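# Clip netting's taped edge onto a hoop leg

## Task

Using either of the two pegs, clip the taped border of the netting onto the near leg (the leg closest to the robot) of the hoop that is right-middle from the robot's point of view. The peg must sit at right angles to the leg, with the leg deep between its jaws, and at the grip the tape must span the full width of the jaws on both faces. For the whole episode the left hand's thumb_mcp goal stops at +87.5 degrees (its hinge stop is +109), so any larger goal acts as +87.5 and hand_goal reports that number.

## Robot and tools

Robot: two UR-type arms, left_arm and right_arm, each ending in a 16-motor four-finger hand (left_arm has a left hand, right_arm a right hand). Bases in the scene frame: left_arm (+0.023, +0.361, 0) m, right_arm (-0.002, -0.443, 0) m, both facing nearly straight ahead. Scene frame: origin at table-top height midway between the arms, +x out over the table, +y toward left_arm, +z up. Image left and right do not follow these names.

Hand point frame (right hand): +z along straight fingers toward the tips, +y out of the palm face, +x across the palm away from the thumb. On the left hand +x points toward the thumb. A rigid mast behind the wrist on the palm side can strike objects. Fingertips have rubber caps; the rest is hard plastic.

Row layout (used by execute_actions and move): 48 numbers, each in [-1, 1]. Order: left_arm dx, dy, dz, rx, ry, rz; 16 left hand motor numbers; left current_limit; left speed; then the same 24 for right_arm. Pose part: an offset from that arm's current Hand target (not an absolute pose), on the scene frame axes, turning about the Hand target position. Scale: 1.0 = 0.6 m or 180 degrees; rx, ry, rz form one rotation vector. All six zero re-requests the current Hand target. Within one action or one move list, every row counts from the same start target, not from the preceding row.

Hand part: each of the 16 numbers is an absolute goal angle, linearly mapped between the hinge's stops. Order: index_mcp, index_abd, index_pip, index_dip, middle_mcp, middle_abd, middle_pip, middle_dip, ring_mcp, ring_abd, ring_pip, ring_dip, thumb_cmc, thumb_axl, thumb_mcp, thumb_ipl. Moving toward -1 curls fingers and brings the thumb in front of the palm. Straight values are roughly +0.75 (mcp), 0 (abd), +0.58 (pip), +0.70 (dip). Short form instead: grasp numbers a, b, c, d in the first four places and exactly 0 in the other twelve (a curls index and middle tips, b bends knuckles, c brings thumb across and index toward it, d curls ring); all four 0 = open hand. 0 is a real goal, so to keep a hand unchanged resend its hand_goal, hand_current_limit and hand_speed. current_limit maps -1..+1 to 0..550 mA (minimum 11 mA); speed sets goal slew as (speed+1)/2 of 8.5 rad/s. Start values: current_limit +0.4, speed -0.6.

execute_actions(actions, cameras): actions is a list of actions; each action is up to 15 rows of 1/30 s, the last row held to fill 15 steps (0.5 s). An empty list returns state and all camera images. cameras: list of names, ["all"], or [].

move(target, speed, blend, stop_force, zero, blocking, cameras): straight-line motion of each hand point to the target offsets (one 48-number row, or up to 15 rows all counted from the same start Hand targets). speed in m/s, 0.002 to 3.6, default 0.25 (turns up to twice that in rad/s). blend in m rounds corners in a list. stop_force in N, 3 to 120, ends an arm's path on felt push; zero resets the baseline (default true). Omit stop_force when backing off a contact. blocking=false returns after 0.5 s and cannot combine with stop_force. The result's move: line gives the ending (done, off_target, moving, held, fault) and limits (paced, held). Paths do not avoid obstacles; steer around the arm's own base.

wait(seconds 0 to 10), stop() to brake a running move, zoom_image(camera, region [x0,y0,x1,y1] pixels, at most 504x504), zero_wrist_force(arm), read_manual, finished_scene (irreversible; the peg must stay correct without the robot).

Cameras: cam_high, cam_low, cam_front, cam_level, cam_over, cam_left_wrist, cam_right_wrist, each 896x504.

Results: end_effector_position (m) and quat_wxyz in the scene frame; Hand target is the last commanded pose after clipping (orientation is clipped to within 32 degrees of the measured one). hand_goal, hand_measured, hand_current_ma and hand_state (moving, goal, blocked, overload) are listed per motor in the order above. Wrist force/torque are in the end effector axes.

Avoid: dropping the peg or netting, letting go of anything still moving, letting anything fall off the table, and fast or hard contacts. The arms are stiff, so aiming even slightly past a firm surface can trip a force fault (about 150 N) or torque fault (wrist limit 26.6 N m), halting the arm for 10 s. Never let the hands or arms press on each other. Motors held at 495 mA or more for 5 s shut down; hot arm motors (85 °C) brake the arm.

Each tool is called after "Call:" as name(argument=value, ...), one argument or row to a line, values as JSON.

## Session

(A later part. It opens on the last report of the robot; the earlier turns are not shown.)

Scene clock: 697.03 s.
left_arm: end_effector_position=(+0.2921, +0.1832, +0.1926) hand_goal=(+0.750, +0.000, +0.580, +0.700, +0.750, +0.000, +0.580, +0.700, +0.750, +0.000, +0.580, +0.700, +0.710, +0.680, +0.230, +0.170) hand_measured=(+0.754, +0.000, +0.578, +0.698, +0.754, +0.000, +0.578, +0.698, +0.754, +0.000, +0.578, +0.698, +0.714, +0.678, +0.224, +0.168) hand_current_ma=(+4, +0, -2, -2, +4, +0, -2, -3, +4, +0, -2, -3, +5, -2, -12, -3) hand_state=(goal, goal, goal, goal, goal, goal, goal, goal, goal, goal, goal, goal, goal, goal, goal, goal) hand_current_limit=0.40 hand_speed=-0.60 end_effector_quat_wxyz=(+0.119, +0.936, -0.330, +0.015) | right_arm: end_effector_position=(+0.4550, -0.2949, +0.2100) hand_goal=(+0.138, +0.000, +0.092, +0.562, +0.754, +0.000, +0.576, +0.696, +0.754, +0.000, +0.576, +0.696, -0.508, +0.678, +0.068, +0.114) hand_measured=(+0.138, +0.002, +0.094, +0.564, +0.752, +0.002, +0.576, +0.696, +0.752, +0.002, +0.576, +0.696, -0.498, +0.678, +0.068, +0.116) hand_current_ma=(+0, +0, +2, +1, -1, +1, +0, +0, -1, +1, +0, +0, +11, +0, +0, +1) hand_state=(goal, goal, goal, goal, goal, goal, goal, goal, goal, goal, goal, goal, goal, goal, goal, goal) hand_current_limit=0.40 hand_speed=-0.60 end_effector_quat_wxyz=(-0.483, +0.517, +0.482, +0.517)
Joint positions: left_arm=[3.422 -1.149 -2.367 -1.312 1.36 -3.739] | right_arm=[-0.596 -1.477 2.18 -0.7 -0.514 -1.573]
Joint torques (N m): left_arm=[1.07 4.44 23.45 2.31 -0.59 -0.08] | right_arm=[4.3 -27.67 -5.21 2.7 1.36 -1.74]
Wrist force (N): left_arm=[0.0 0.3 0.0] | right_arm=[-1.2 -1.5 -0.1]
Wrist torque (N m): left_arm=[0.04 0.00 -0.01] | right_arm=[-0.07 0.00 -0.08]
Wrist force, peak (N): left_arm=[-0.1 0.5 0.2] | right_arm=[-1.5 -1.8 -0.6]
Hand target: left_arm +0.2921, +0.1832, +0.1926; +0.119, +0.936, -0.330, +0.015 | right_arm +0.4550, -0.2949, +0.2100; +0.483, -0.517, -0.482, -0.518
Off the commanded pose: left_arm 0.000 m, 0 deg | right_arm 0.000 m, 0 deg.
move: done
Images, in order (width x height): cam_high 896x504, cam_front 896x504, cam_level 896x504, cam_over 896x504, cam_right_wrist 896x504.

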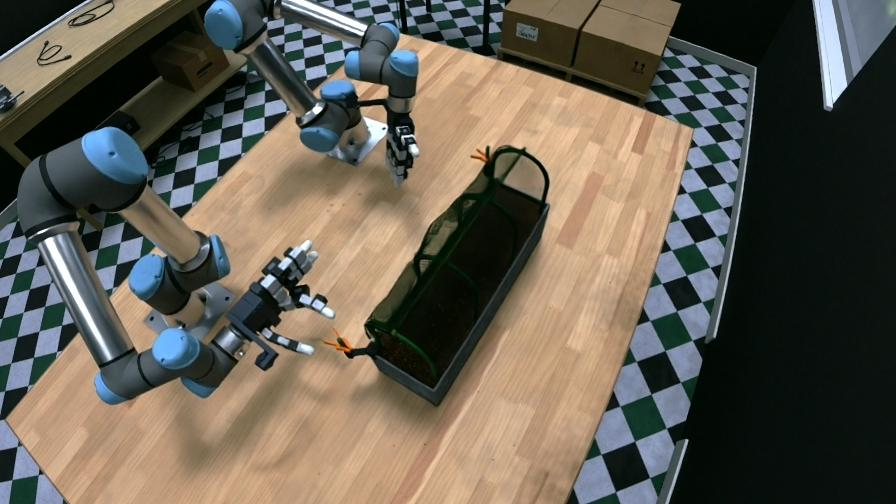

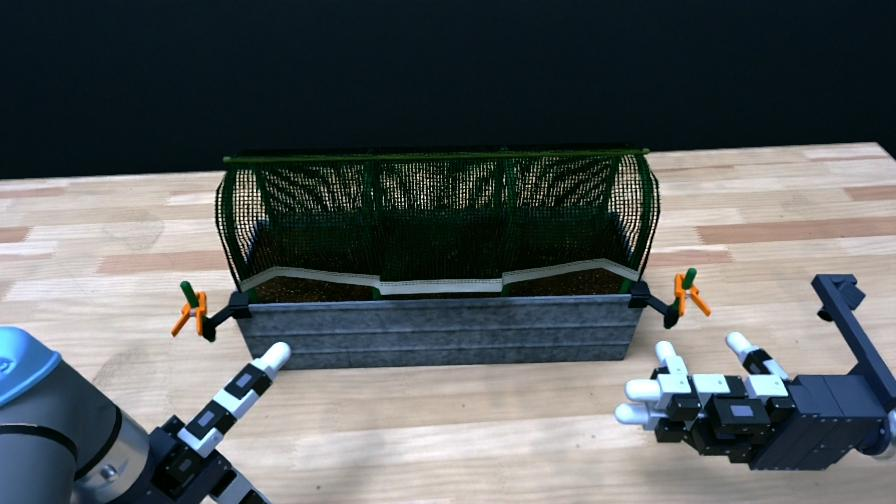

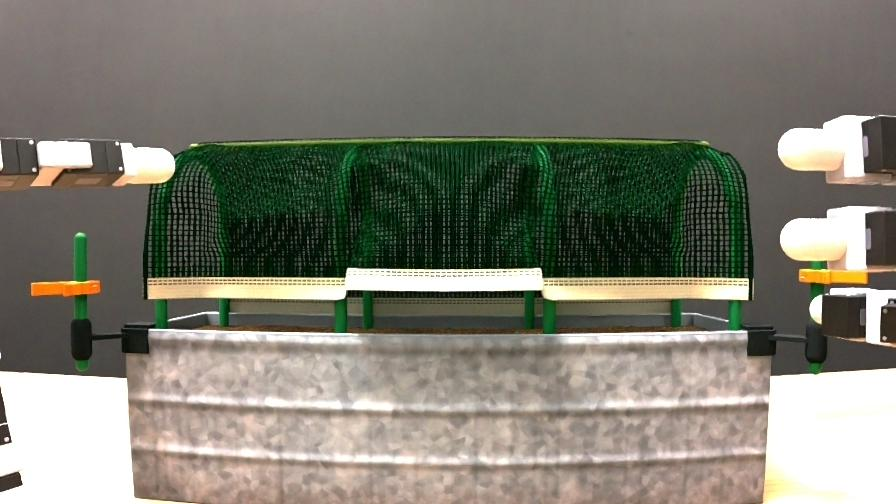

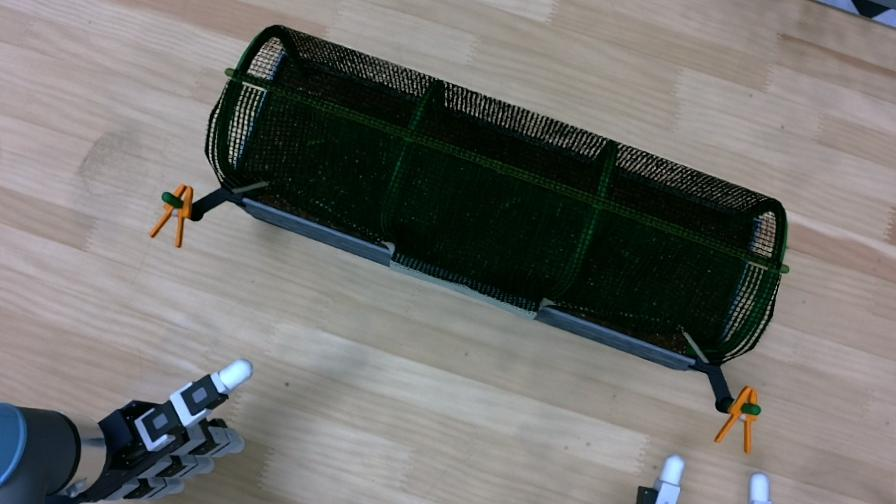

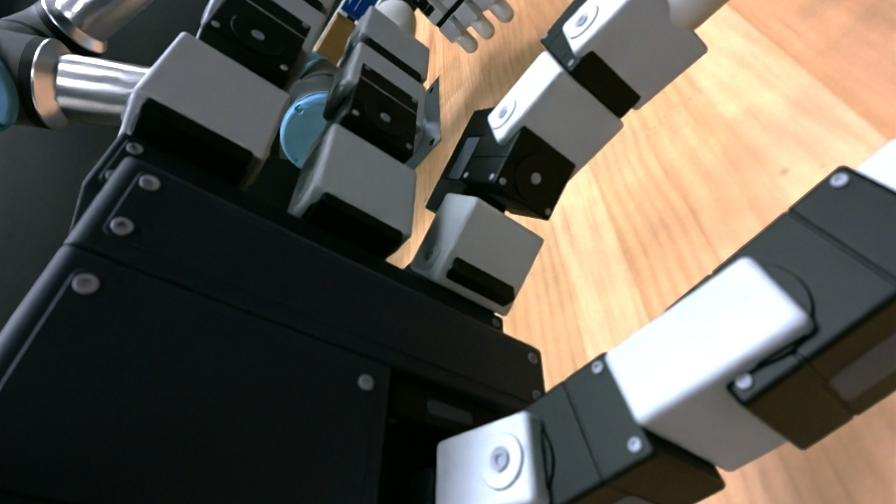

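Call:
move(
  target=[0,0,0,0,0,0, 0,0,0,0,0,0,0,0,0,0,0,0,0,0,0,0, 0.4,-0.6, 0.0337,0.0027,0.0267,0,0,0, 0.137,0,0.092,0.562,0.754,0,0.576,0.696,0.754,0,0.576,0.696,-0.509,0.677,0.067,0.1135, 0.4,-0.6],
  speed=0.1,
  cameras=["cam_high","cam_front","cam_level","cam_over","cam_low"],
)

Call:
zoom_image(
  camera="cam_over",
  region=[640, 340, 896, 504],
)

Call:
zoom_image(
  camera="cam_front",
  region=[600, 240, 800, 420],
)

Call:
zoom_image(
  camera="cam_low",
  region=[320, 150, 520, 330],
)

Call:
zoom_image(
  camera="cam_level",
  region=[700, 180, 896, 380],
)

Scene clock: 795.47 s.
left_arm: end_effector_position=(+0.2921, +0.1832, +0.1926) hand_goal=(+0.750, +0.000, +0.580, +0.700, +0.750, +0.000, +0.580, +0.700, +0.750, +0.000, +0.580, +0.700, +0.710, +0.680, +0.230, +0.170) hand_measured=(+0.754, +0.000, +0.578, +0.698, +0.754, +0.000, +0.578, +0.698, +0.754, +0.000, +0.578, +0.698, +0.714, +0.678, +0.224, +0.168) hand_current_ma=(+4, +0, -2, -2, +4, +0, -2, -3, +4, +0, -2, -3, +5, -2, -12, -3) hand_state=(goal, goal, goal, goal, goal, goal, goal, goal, goal, goal, goal, goal, goal, goal, goal, goal) hand_current_limit=0.40 hand_speed=-0.60 end_effector_quat_wxyz=(+0.119, +0.936, -0.330, +0.015) | right_arm: end_effector_position=(+0.4752, -0.2932, +0.2259) hand_goal=(+0.138, +0.000, +0.092, +0.562, +0.754, +0.000, +0.576, +0.696, +0.754, +0.000, +0.576, +0.696, -0.508, +0.678, +0.068, +0.114) hand_measured=(+0.138, +0.002, +0.094, +0.564, +0.752, +0.002, +0.576, +0.696, +0.752, +0.002, +0.576, +0.696, -0.498, +0.678, +0.068, +0.116) hand_current_ma=(+0, +0, +2, +1, -1, +1, +0, +0, -1, +1, +0, +0, +11, +0, +0, +1) hand_state=(goal, goal, goal, goal, goal, goal, goal, goal, goal, goal, goal, goal, goal, goal, goal, goal) hand_current_limit=0.40 hand_speed=-0.60 end_effector_quat_wxyz=(-0.483, +0.517, +0.482, +0.517)
Joint positions: left_arm=[3.422 -1.149 -2.367 -1.312 1.36 -3.739] | right_arm=[-0.56 -1.459 2.108 -0.645 -0.478 -1.574]
Joint torques (N m): left_arm=[1.33 5.09 23.61 2.18 -0.69 -0.14] | right_arm=[-10.27 -33.97 -6.74 -1.16 -1.31 -1.9]
Wrist force (N): left_arm=[-0.2 0.1 0.0] | right_arm=[-1.6 -1.2 0.3]
Wrist torque (N m): left_arm=[0.01 0.02 -0.02] | right_arm=[-0.06 0.03 -0.09]
Wrist force, peak (N): left_arm=[-0.2 0.5 0.1] | right_arm=[-2.0 -1.4 -0.1]
Hand target: left_arm +0.2921, +0.1832, +0.1926; +0.119, +0.936, -0.330, +0.015 | right_arm +0.4752, -0.2933, +0.2260; +0.483, -0.517, -0.482, -0.518
Off the commanded pose: left_arm 0.000 m, 0 deg | right_arm 0.000 m, 0 deg.
move: done
Images, in order (width x height): cam_high 896x504, cam_low 896x504, cam_front 896x504, cam_level 896x504, cam_over 896x504.

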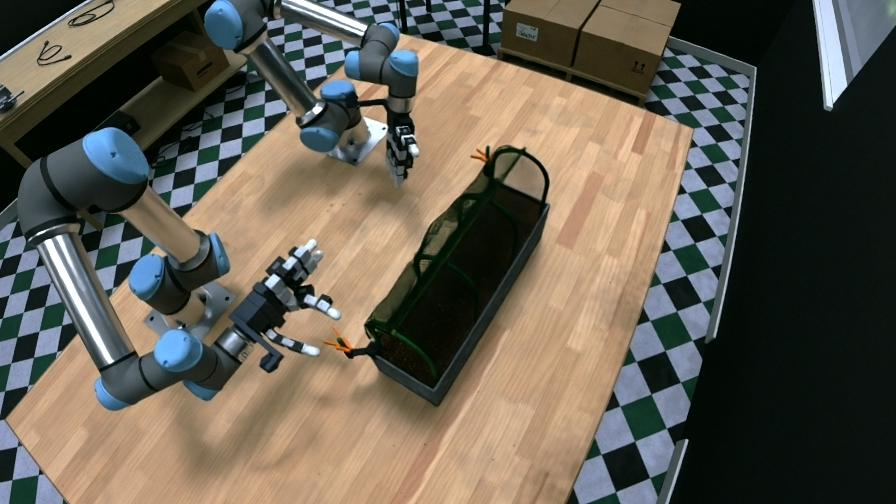

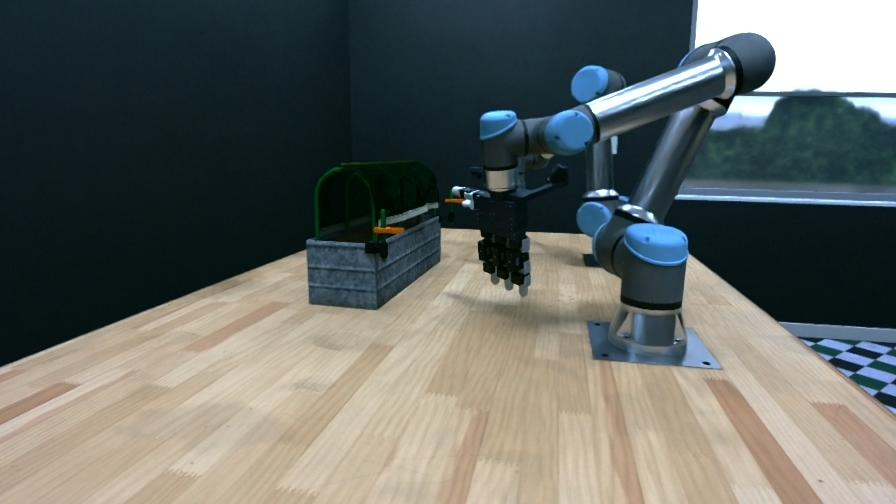

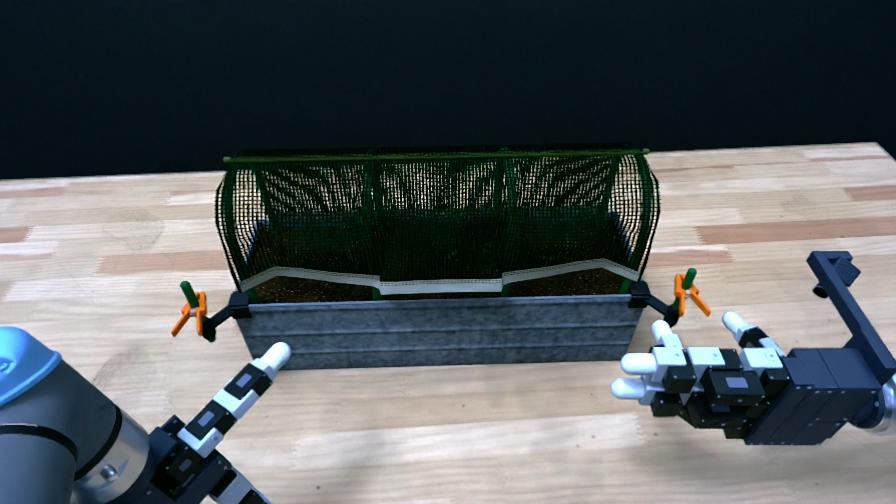

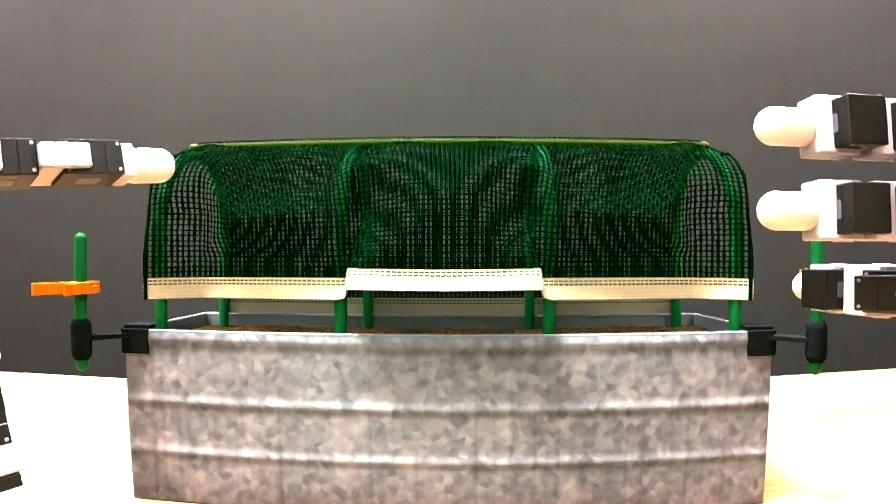

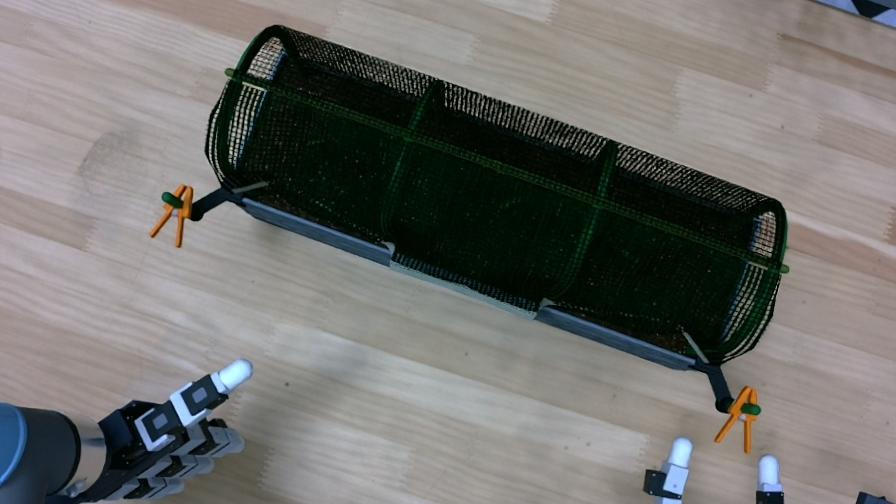

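Scaled by 1.969.

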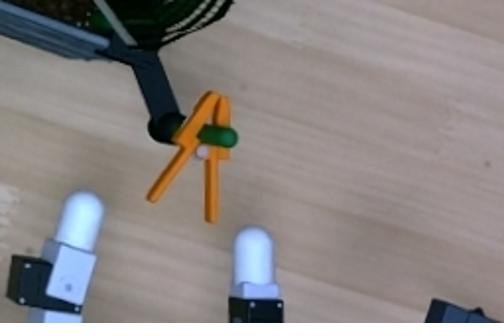

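Scaled by 2.520.

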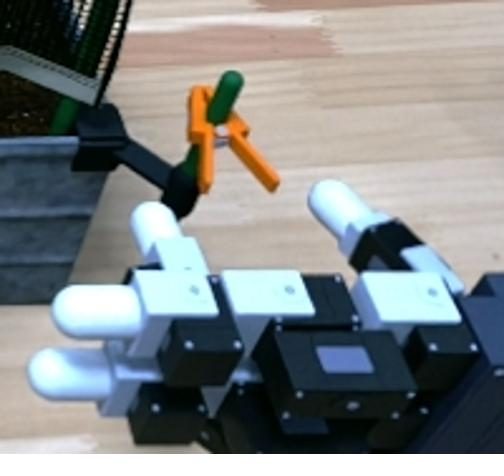

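Scaled by 2.520.

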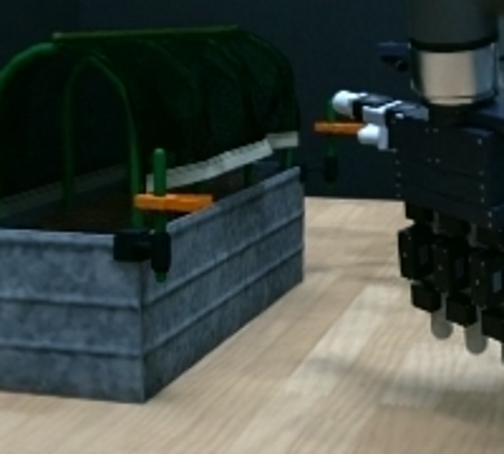

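Scaled by 2.520.

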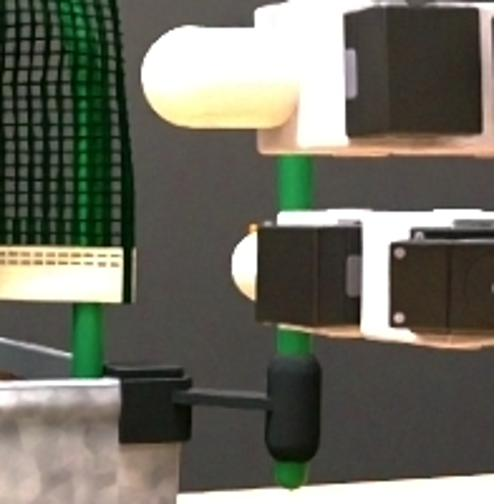

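Call:
move(
  target=[0,0,0,0,0,0, 0,0,0,0,0,0,0,0,0,0,0,0,0,0,0,0, 0.4,-0.6, 0.028,-0.0053,0.005,0,0,0, 0.137,0,0.092,0.562,0.754,0,0.576,0.696,0.754,0,0.576,0.696,-0.509,0.677,0.067,0.1135, 0.4,-0.6],
  speed=0.05,
  cameras=["cam_front","cam_level","cam_over","cam_low"],
)

Call:
zoom_image(
  camera="cam_over",
  region=[640, 360, 840, 500],
)

Call:
zoom_image(
  camera="cam_front",
  region=[630, 250, 770, 350],
)

Call:
zoom_image(
  camera="cam_low",
  region=[430, 170, 490, 220],
)

Call:
zoom_image(
  camera="cam_level",
  region=[750, 220, 896, 340],
)

Scene clock: 828.23 s.
left_arm: end_effector_position=(+0.2921, +0.1832, +0.1926) hand_goal=(+0.750, +0.000, +0.580, +0.700, +0.750, +0.000, +0.580, +0.700, +0.750, +0.000, +0.580, +0.700, +0.710, +0.680, +0.230, +0.170) hand_measured=(+0.754, +0.000, +0.578, +0.698, +0.754, +0.000, +0.578, +0.698, +0.754, +0.000, +0.578, +0.698, +0.714, +0.678, +0.224, +0.168) hand_current_ma=(+4, +0, -2, -2, +4, +0, -2, -3, +4, +0, -2, -3, +5, -2, -12, -3) hand_state=(goal, goal, goal, goal, goal, goal, goal, goal, goal, goal, goal, goal, goal, goal, goal, goal) hand_current_limit=0.40 hand_speed=-0.60 end_effector_quat_wxyz=(+0.119, +0.936, -0.330, +0.015) | right_arm: end_effector_position=(+0.4921, -0.2964, +0.2290) hand_goal=(+0.138, +0.000, +0.092, +0.562, +0.754, +0.000, +0.576, +0.696, +0.754, +0.000, +0.576, +0.696, -0.508, +0.678, +0.068, +0.114) hand_measured=(+0.138, +0.002, +0.094, +0.564, +0.752, +0.002, +0.576, +0.696, +0.752, +0.002, +0.576, +0.696, -0.498, +0.678, +0.068, +0.116) hand_current_ma=(+0, +0, +2, +1, -1, +1, +0, +0, -1, +1, +0, +0, +11, +0, +0, +1) hand_state=(goal, goal, goal, goal, goal, goal, goal, goal, goal, goal, goal, goal, goal, goal, goal, goal) hand_current_limit=0.40 hand_speed=-0.60 end_effector_quat_wxyz=(-0.483, +0.517, +0.482, +0.517) end_effector_velocity=(-0.003, +0.000, -0.001) end_effector_angular_velocity=(+0.002, +0.003, +0.001)
Joint positions: left_arm=[3.422 -1.149 -2.367 -1.312 1.36 -3.739] | right_arm=[-0.544 -1.425 2.057 -0.629 -0.462 -1.574]
Joint velocities: left_arm=[within noise] | right_arm=[-0.003 -0.004 0.008 0 -0.005 0]
Joint torques (N m): left_arm=[1.31 4.75 23.12 2.3 -0.65 -0.26] | right_arm=[-9.64 -32.75 -8.32 -0.37 -1.23 -2]
Wrist force (N): left_arm=[0.0 0.1 0.1] | right_arm=[-1.9 -0.5 0.5]
Wrist torque (N m): left_arm=[0.00 0.01 0.00] | right_arm=[0.03 0.07 -0.10]
Wrist force, peak (N): left_arm=[0.1 0.4 0.3] | right_arm=[-1.7 -2.0 0.4]
Hand target: left_arm +0.2921, +0.1832, +0.1926; +0.119, +0.936, -0.330, +0.015 | right_arm +0.4920, -0.2965, +0.2290; +0.483, -0.517, -0.482, -0.518
Off the commanded pose: left_arm 0.000 m, 0 deg | right_arm 0.000 m, 0 deg.
move: done
Images, in order (width x height): cam_low 896x504, cam_front 896x504, cam_level 896x504, cam_over 896x504.

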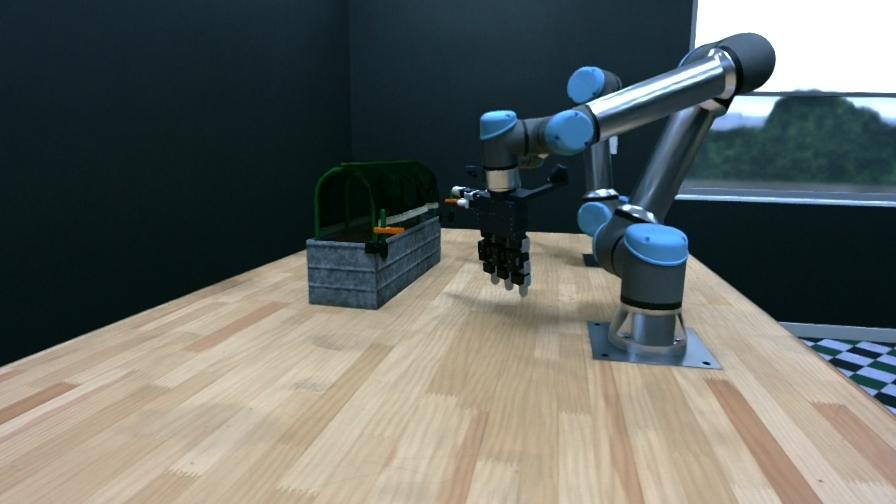

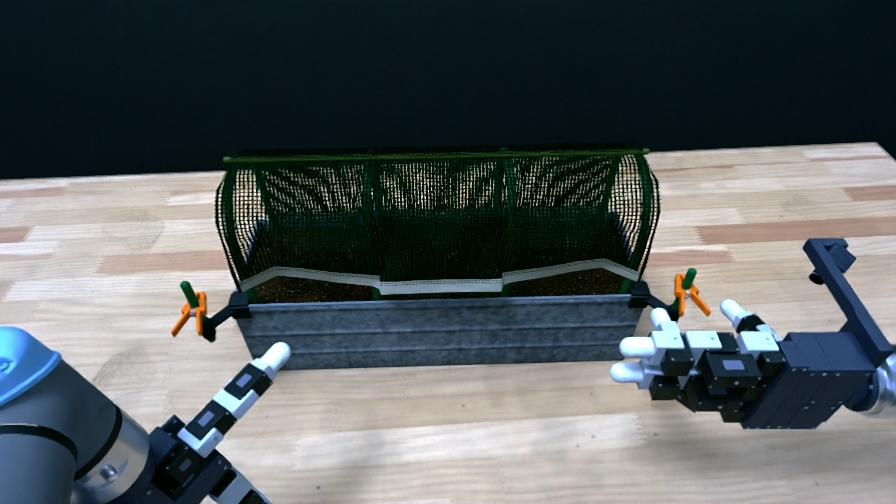

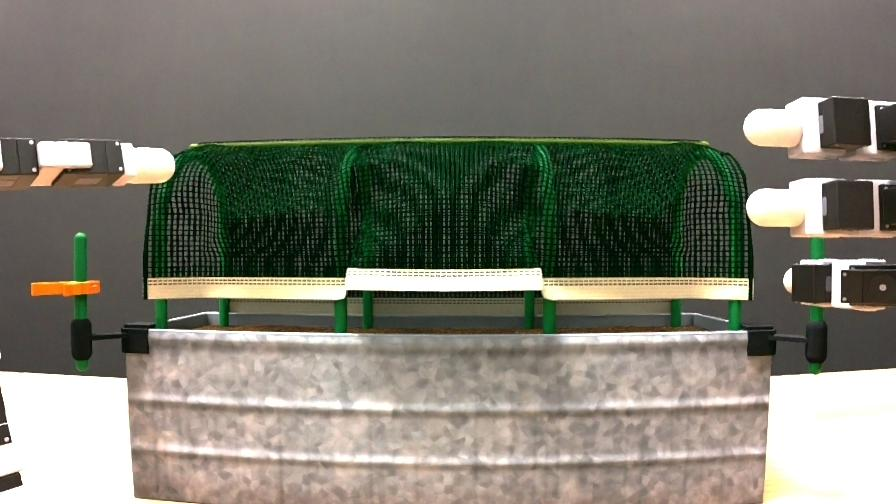

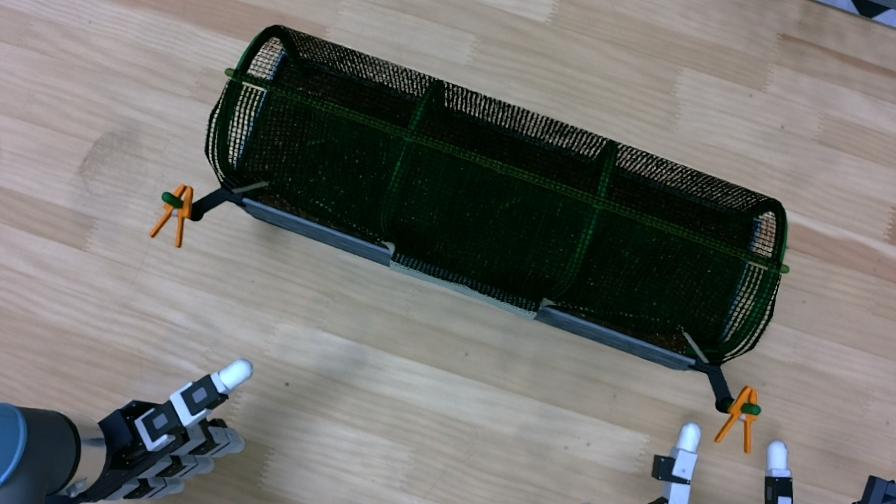

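Scaled by 2.520.

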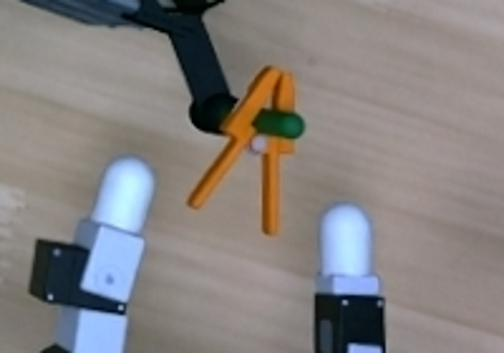

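Scaled by 3.600.

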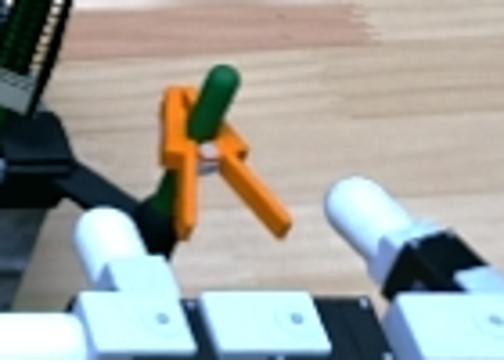

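Scaled by 8.400.

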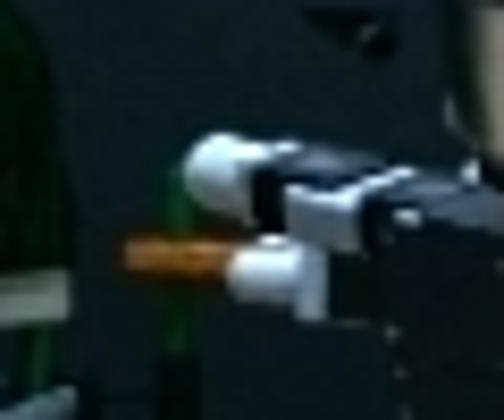

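Scaled by 3.452.

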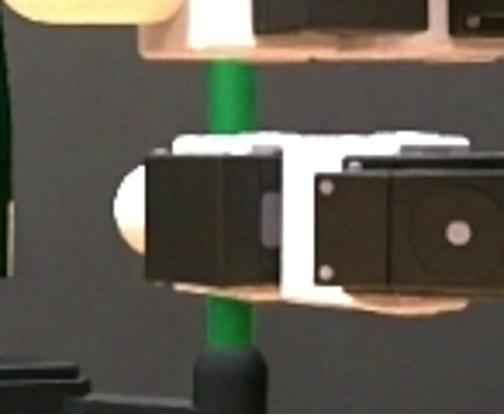

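Call:
move(
  target=[
    [0,0,0,0,0,0, 0,0,0,0,0,0,0,0,0,0,0,0,0,0,0,0, 0.4,-0.6, 0.0064,-0.0046,0.0025,0,0,0, 0.137,0,0.092,0.562,0.754,0,0.576,0.696,0.754,0,0.576,0.696,-0.509,0.677,0.067,0.1135, 0.4,-0.8],
    [0,0,0,0,0,0, 0,0,0,0,0,0,0,0,0,0,0,0,0,0,0,0, 0.4,-0.6, 0.0064,-0.0046,0.0025,0,0,0, 0.02,0,0.092,0.562,0.754,0,0.576,0.696,0.754,0,0.576,0.696,-0.509,0.677,0.01,0.06, 0.4,-0.8],
  ],
  speed=0.05,
  cameras=["cam_front","cam_over"],
)

Call:
zoom_image(
  camera="cam_over",
  region=[640, 360, 840, 500],
)

Call:
zoom_image(
  camera="cam_front",
  region=[630, 250, 770, 350],
)

Scene clock: 894.93 s.
left_arm: end_effector_position=(+0.2921, +0.1832, +0.1926) hand_goal=(+0.750, +0.000, +0.580, +0.700, +0.750, +0.000, +0.580, +0.700, +0.750, +0.000, +0.580, +0.700, +0.710, +0.680, +0.230, +0.170) hand_measured=(+0.754, +0.000, +0.578, +0.698, +0.754, +0.000, +0.578, +0.698, +0.754, +0.000, +0.578, +0.698, +0.714, +0.678, +0.224, +0.168) hand_current_ma=(+4, +0, -2, -2, +4, +0, -2, -3, +4, +0, -2, -3, +5, -2, -12, -3) hand_state=(goal, goal, goal, goal, goal, goal, goal, goal, goal, goal, goal, goal, goal, goal, goal, goal) hand_current_limit=0.40 hand_speed=-0.60 end_effector_quat_wxyz=(+0.119, +0.936, -0.330, +0.015) | right_arm: end_effector_position=(+0.4958, -0.2992, +0.2305) hand_goal=(+0.020, +0.000, +0.092, +0.562, +0.754, +0.000, +0.576, +0.696, +0.754, +0.000, +0.576, +0.696, -0.508, +0.678, +0.010, +0.060) hand_measured=(+0.040, +0.002, +0.096, +0.564, +0.752, +0.002, +0.576, +0.696, +0.752, +0.002, +0.576, +0.696, -0.498, +0.678, +0.012, +0.062) hand_current_ma=(+30, +0, +3, +1, -1, +1, +0, +0, -1, +1, +0, +0, +11, +0, +2, +1) hand_state=(blocked, goal, goal, goal, goal, goal, goal, goal, goal, goal, goal, goal, goal, goal, goal, goal) hand_current_limit=0.40 hand_speed=-0.80 end_effector_quat_wxyz=(-0.483, +0.517, +0.482, +0.518)
Joint positions: left_arm=[3.422 -1.149 -2.367 -1.312 1.36 -3.739] | right_arm=[-0.546 -1.417 2.044 -0.624 -0.464 -1.574]
Joint torques (N m): left_arm=[1.48 4.61 22.7 2.28 -0.64 -0.29] | right_arm=[-5.44 -33.27 -8.21 -0.69 -0.38 -0.28]
Wrist force (N): left_arm=[0.0 0.1 0.0] | right_arm=[-1.6 -1.0 0.8]
Wrist torque (N m): left_arm=[0.01 0.01 -0.01] | right_arm=[0.03 0.07 -0.06]
Wrist force, peak (N): left_arm=[-0.3 0.3 0.0] | right_arm=[-1.9 -1.2 0.8]
Hand target: left_arm +0.2921, +0.1832, +0.1926; +0.119, +0.936, -0.330, +0.015 | right_arm +0.4958, -0.2992, +0.2305; +0.483, -0.517, -0.482, -0.518
Off the commanded pose: left_arm 0.000 m, 0 deg | right_arm 0.000 m, 0 deg.
move: done
Images, in order (width x height): cam_front 896x504, cam_over 896x504.

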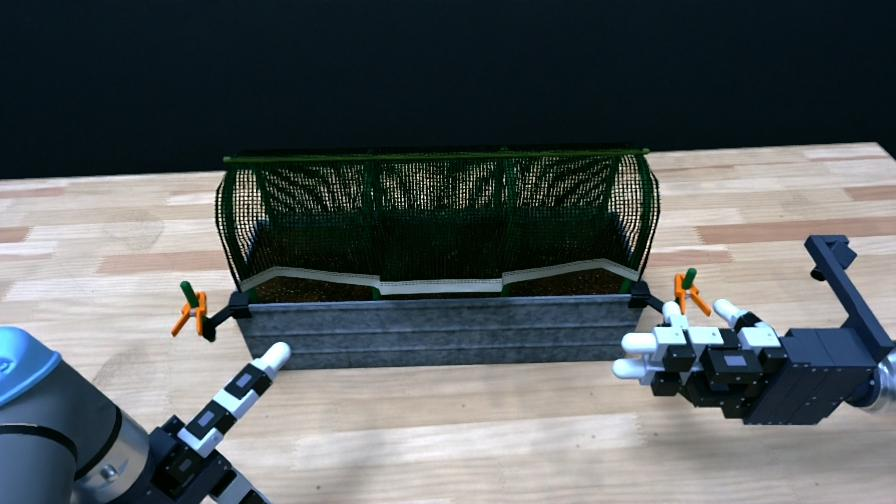

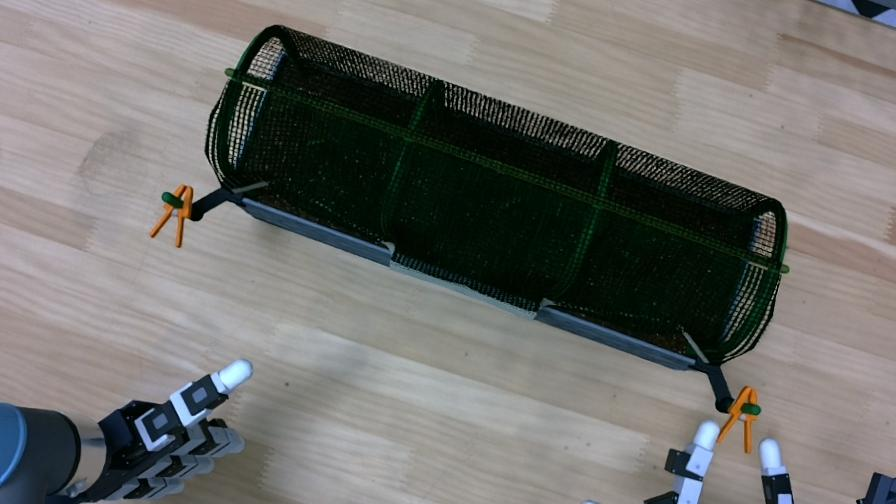

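Scaled by 2.520.

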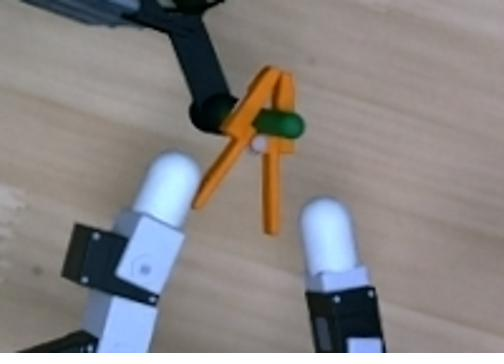

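Scaled by 3.600.

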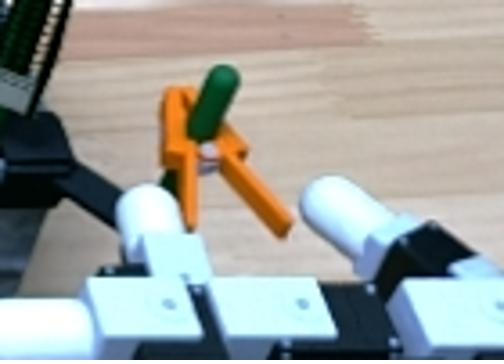

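Call:
move(
  target=[0,0,0,0,0,0, 0,0,0,0,0,0,0,0,0,0,0,0,0,0,0,0, 0.4,-0.6, 0,0,0,0,0,0, 0.02,0,0.092,0.562,0.754,0,0.576,0.696,0.754,0,0.576,0.696,-0.509,0.677,-0.05,0.05, 0.4,-0.8],
  speed=0.05,
  cameras=["cam_front","cam_over"],
)

Call:
zoom_image(
  camera="cam_over",
  region=[640, 360, 840, 500],
)

Call:
zoom_image(
  camera="cam_front",
  region=[630, 250, 770, 350],
)

Scene clock: 912.70 s.
left_arm: end_effector_position=(+0.2921, +0.1832, +0.1926) hand_goal=(+0.750, +0.000, +0.580, +0.700, +0.750, +0.000, +0.580, +0.700, +0.750, +0.000, +0.580, +0.700, +0.710, +0.680, +0.230, +0.170) hand_measured=(+0.754, +0.000, +0.578, +0.698, +0.754, +0.000, +0.578, +0.698, +0.754, +0.000, +0.578, +0.698, +0.714, +0.678, +0.224, +0.168) hand_current_ma=(+4, +0, -2, -2, +4, +0, -2, -3, +4, +0, -2, -3, +5, -2, -12, -3) hand_state=(goal, goal, goal, goal, goal, goal, goal, goal, goal, goal, goal, goal, goal, goal, goal, goal) hand_current_limit=0.40 hand_speed=-0.60 end_effector_quat_wxyz=(+0.119, +0.936, -0.330, +0.015) | right_arm: end_effector_position=(+0.4958, -0.2992, +0.2305) hand_goal=(+0.020, +0.000, +0.092, +0.562, +0.754, +0.000, +0.576, +0.696, +0.754, +0.000, +0.576, +0.696, -0.508, +0.678, -0.050, +0.050) hand_measured=(+0.040, +0.002, +0.096, +0.564, +0.752, +0.002, +0.576, +0.696, +0.752, +0.002, +0.576, +0.696, -0.498, +0.678, -0.048, +0.052) hand_current_ma=(+30, +0, +3, +1, -1, +1, +0, +0, -1, +1, +0, +0, +11, +0, +2, +1) hand_state=(blocked, goal, goal, goal, goal, goal, goal, goal, goal, goal, goal, goal, goal, goal, goal, goal) hand_current_limit=0.40 hand_speed=-0.80 end_effector_quat_wxyz=(-0.483, +0.517, +0.482, +0.518)
Joint positions: left_arm=[3.422 -1.149 -2.367 -1.312 1.36 -3.739] | right_arm=[-0.546 -1.418 2.044 -0.624 -0.464 -1.574]
Joint torques (N m): left_arm=[1.09 4.58 22.9 2.32 -0.61 -0.15] | right_arm=[9.08 -33.97 -8.86 -1.03 1.85 1.12]
Wrist force (N): left_arm=[0.0 0.3 0.3] | right_arm=[-1.7 -1.3 0.9]
Wrist torque (N m): left_arm=[0.02 0.01 0.00] | right_arm=[-0.03 0.07 -0.08]
Wrist force, peak (N): left_arm=[-0.3 0.1 0.3] | right_arm=[-1.9 -1.4 1.0]
Hand target: left_arm +0.2921, +0.1832, +0.1926; +0.119, +0.936, -0.330, +0.015 | right_arm +0.4958, -0.2992, +0.2305; +0.483, -0.517, -0.482, -0.518
Off the commanded pose: left_arm 0.000 m, 0 deg | right_arm 0.000 m, 0 deg.
move: done
Images, in order (width x height): cam_front 896x504, cam_over 896x504.

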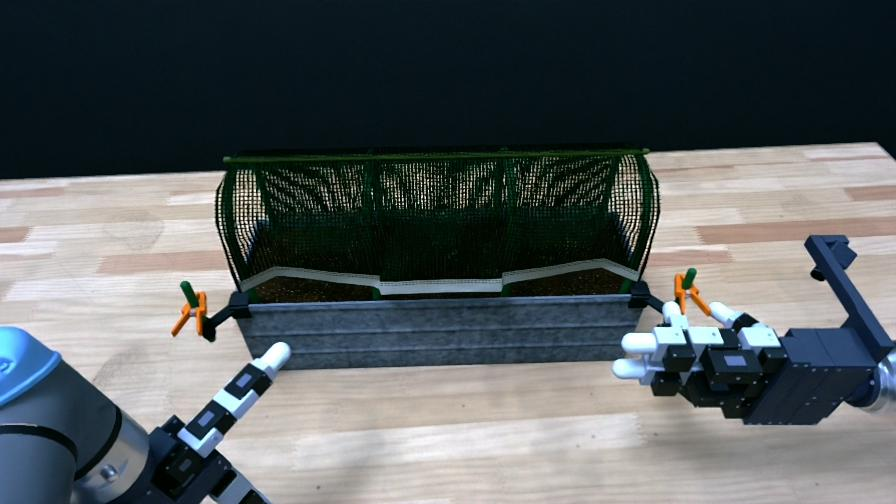

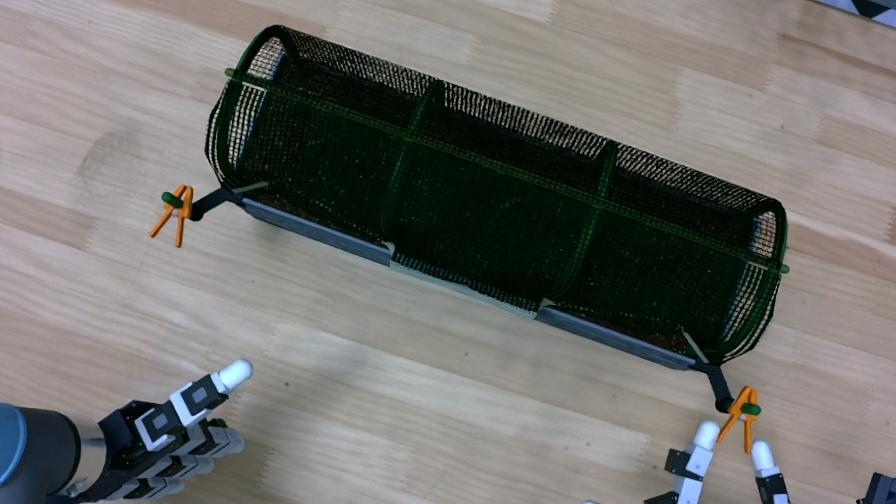

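Scaled by 2.520.

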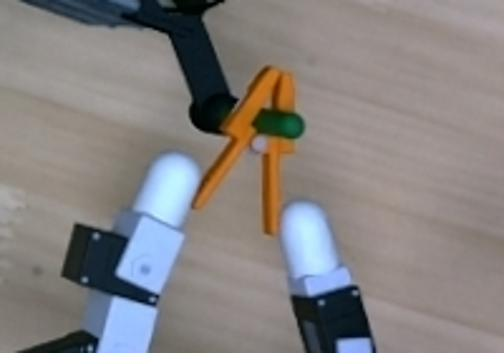

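Scaled by 3.600.

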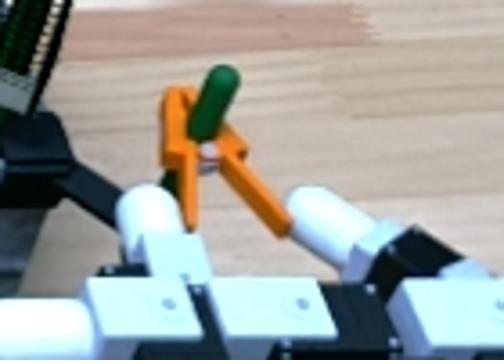

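Call:
move(
  target=[
    [0,0,0,0,0,0, 0,0,0,0,0,0,0,0,0,0,0,0,0,0,0,0, 0.4,-0.6, 0,0,0,0,0,0, -0.06,0,0.092,0.562,0.754,0,0.576,0.696,0.754,0,0.576,0.696,-0.509,0.677,-0.12,0.05, 0.5,-0.8],
    [0,0,0,0,0,0, 0,0,0,0,0,0,0,0,0,0,0,0,0,0,0,0, 0.4,-0.6, 0,0,0,0,0,0, -0.12,0,0.092,0.562,0.754,0,0.576,0.696,0.754,0,0.576,0.696,-0.509,0.677,-0.18,0.05, 0.5,-0.8],
  ],
  speed=0.05,
  cameras=["cam_front","cam_over","cam_right_wrist"],
)

Call:
zoom_image(
  camera="cam_over",
  region=[640, 360, 840, 500],
)

Call:
zoom_image(
  camera="cam_front",
  region=[630, 250, 770, 350],
)

Scene clock: 937.27 s.
left_arm: end_effector_position=(+0.2921, +0.1832, +0.1926) hand_goal=(+0.750, +0.000, +0.580, +0.700, +0.750, +0.000, +0.580, +0.700, +0.750, +0.000, +0.580, +0.700, +0.710, +0.680, +0.230, +0.170) hand_measured=(+0.754, +0.000, +0.578, +0.698, +0.754, +0.000, +0.578, +0.698, +0.754, +0.000, +0.578, +0.698, +0.714, +0.678, +0.224, +0.168) hand_current_ma=(+4, +0, -2, -2, +4, +0, -2, -3, +4, +0, -2, -3, +5, -2, -12, -3) hand_state=(goal, goal, goal, goal, goal, goal, goal, goal, goal, goal, goal, goal, goal, goal, goal, goal) hand_current_limit=0.40 hand_speed=-0.60 end_effector_quat_wxyz=(+0.119, +0.936, -0.330, +0.015) | right_arm: end_effector_position=(+0.4959, -0.2992, +0.2305) hand_goal=(-0.120, +0.000, +0.092, +0.562, +0.754, +0.000, +0.576, +0.696, +0.754, +0.000, +0.576, +0.696, -0.508, +0.678, -0.180, +0.050) hand_measured=(+0.012, +0.002, +0.132, +0.576, +0.752, +0.002, +0.576, +0.696, +0.752, +0.002, +0.576, +0.696, -0.498, +0.678, -0.090, +0.070) hand_current_ma=(+412, +0, +75, +16, -1, +1, +0, +0, -1, +1, +0, +0, +11, +0, +352, +43) hand_state=(blocked, goal, blocked, goal, goal, goal, goal, goal, goal, goal, goal, goal, goal, goal, blocked, blocked) hand_current_limit=0.50 hand_speed=-0.80 end_effector_quat_wxyz=(-0.483, +0.517, +0.482, +0.518)
Joint positions: left_arm=[3.422 -1.149 -2.367 -1.312 1.36 -3.739] | right_arm=[-0.546 -1.418 2.044 -0.624 -0.464 -1.574]
Joint torques (N m): left_arm=[1.28 4.8 22.52 2.29 -0.64 -0.18] | right_arm=[9.44 -34.11 -8.27 -0.48 0.85 1.12]
Wrist force (N): left_arm=[0.0 0.2 0.0] | right_arm=[-1.6 1.2 0.7]
Wrist torque (N m): left_arm=[0.02 -0.01 0.00] | right_arm=[0.13 0.06 -0.09]
Wrist force, peak (N): left_arm=[0.0 0.5 0.1] | right_arm=[-1.7 1.8 1.1]
Hand target: left_arm +0.2921, +0.1832, +0.1926; +0.119, +0.936, -0.330, +0.015 | right_arm +0.4958, -0.2992, +0.2305; +0.483, -0.517, -0.482, -0.518
Off the commanded pose: left_arm 0.000 m, 0 deg | right_arm 0.000 m, 0 deg.
move: done
Images, in order (width x height): cam_front 896x504, cam_over 896x504, cam_right_wrist 896x504.

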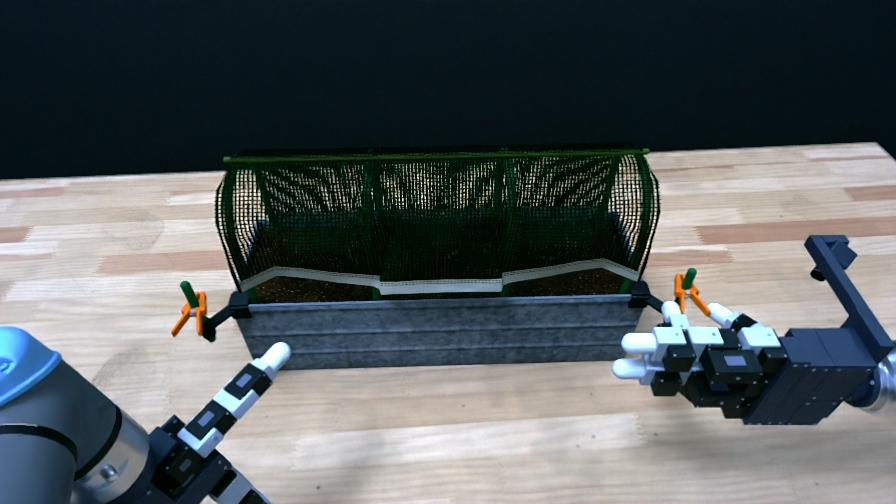

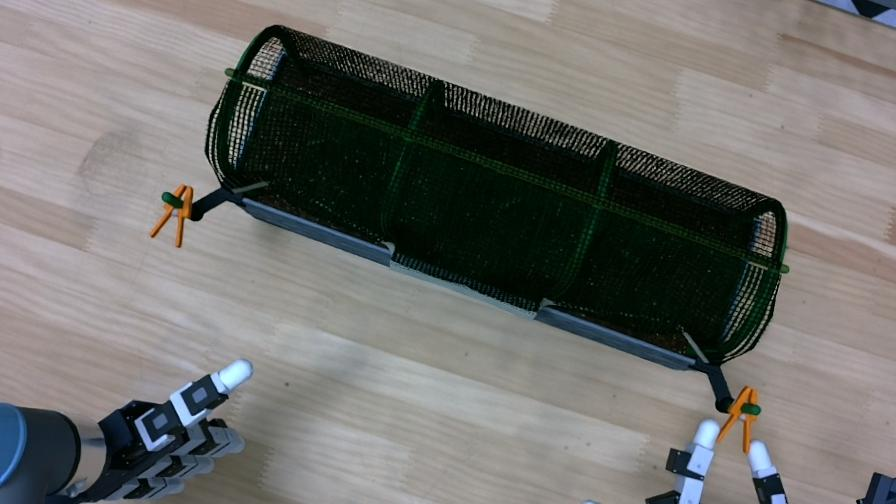

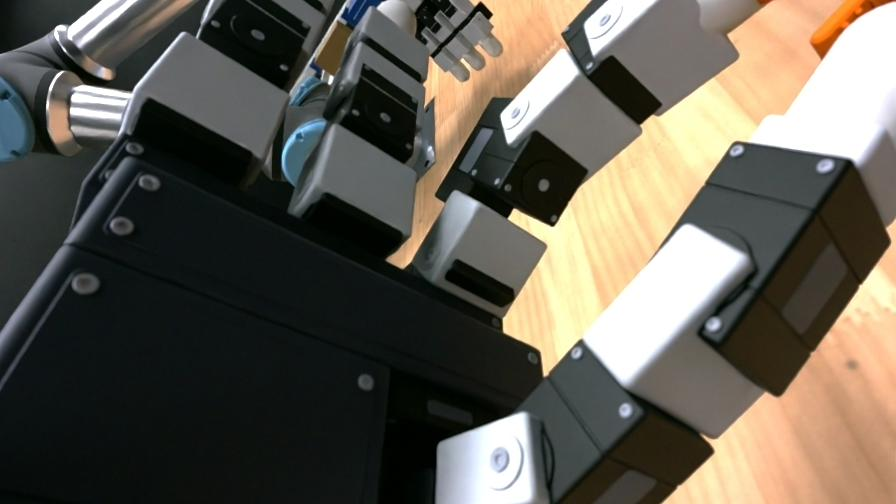

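Scaled by 2.520.

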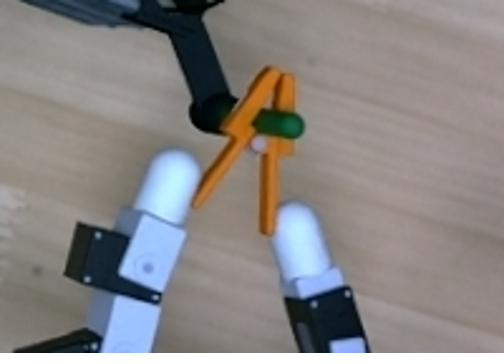

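Scaled by 3.600.

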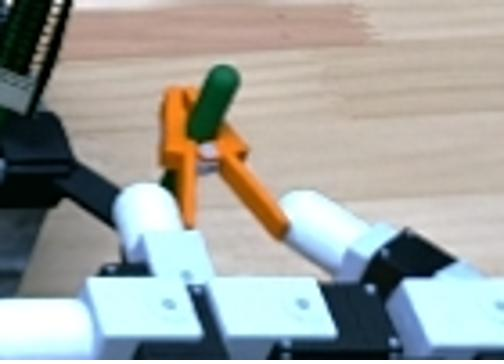

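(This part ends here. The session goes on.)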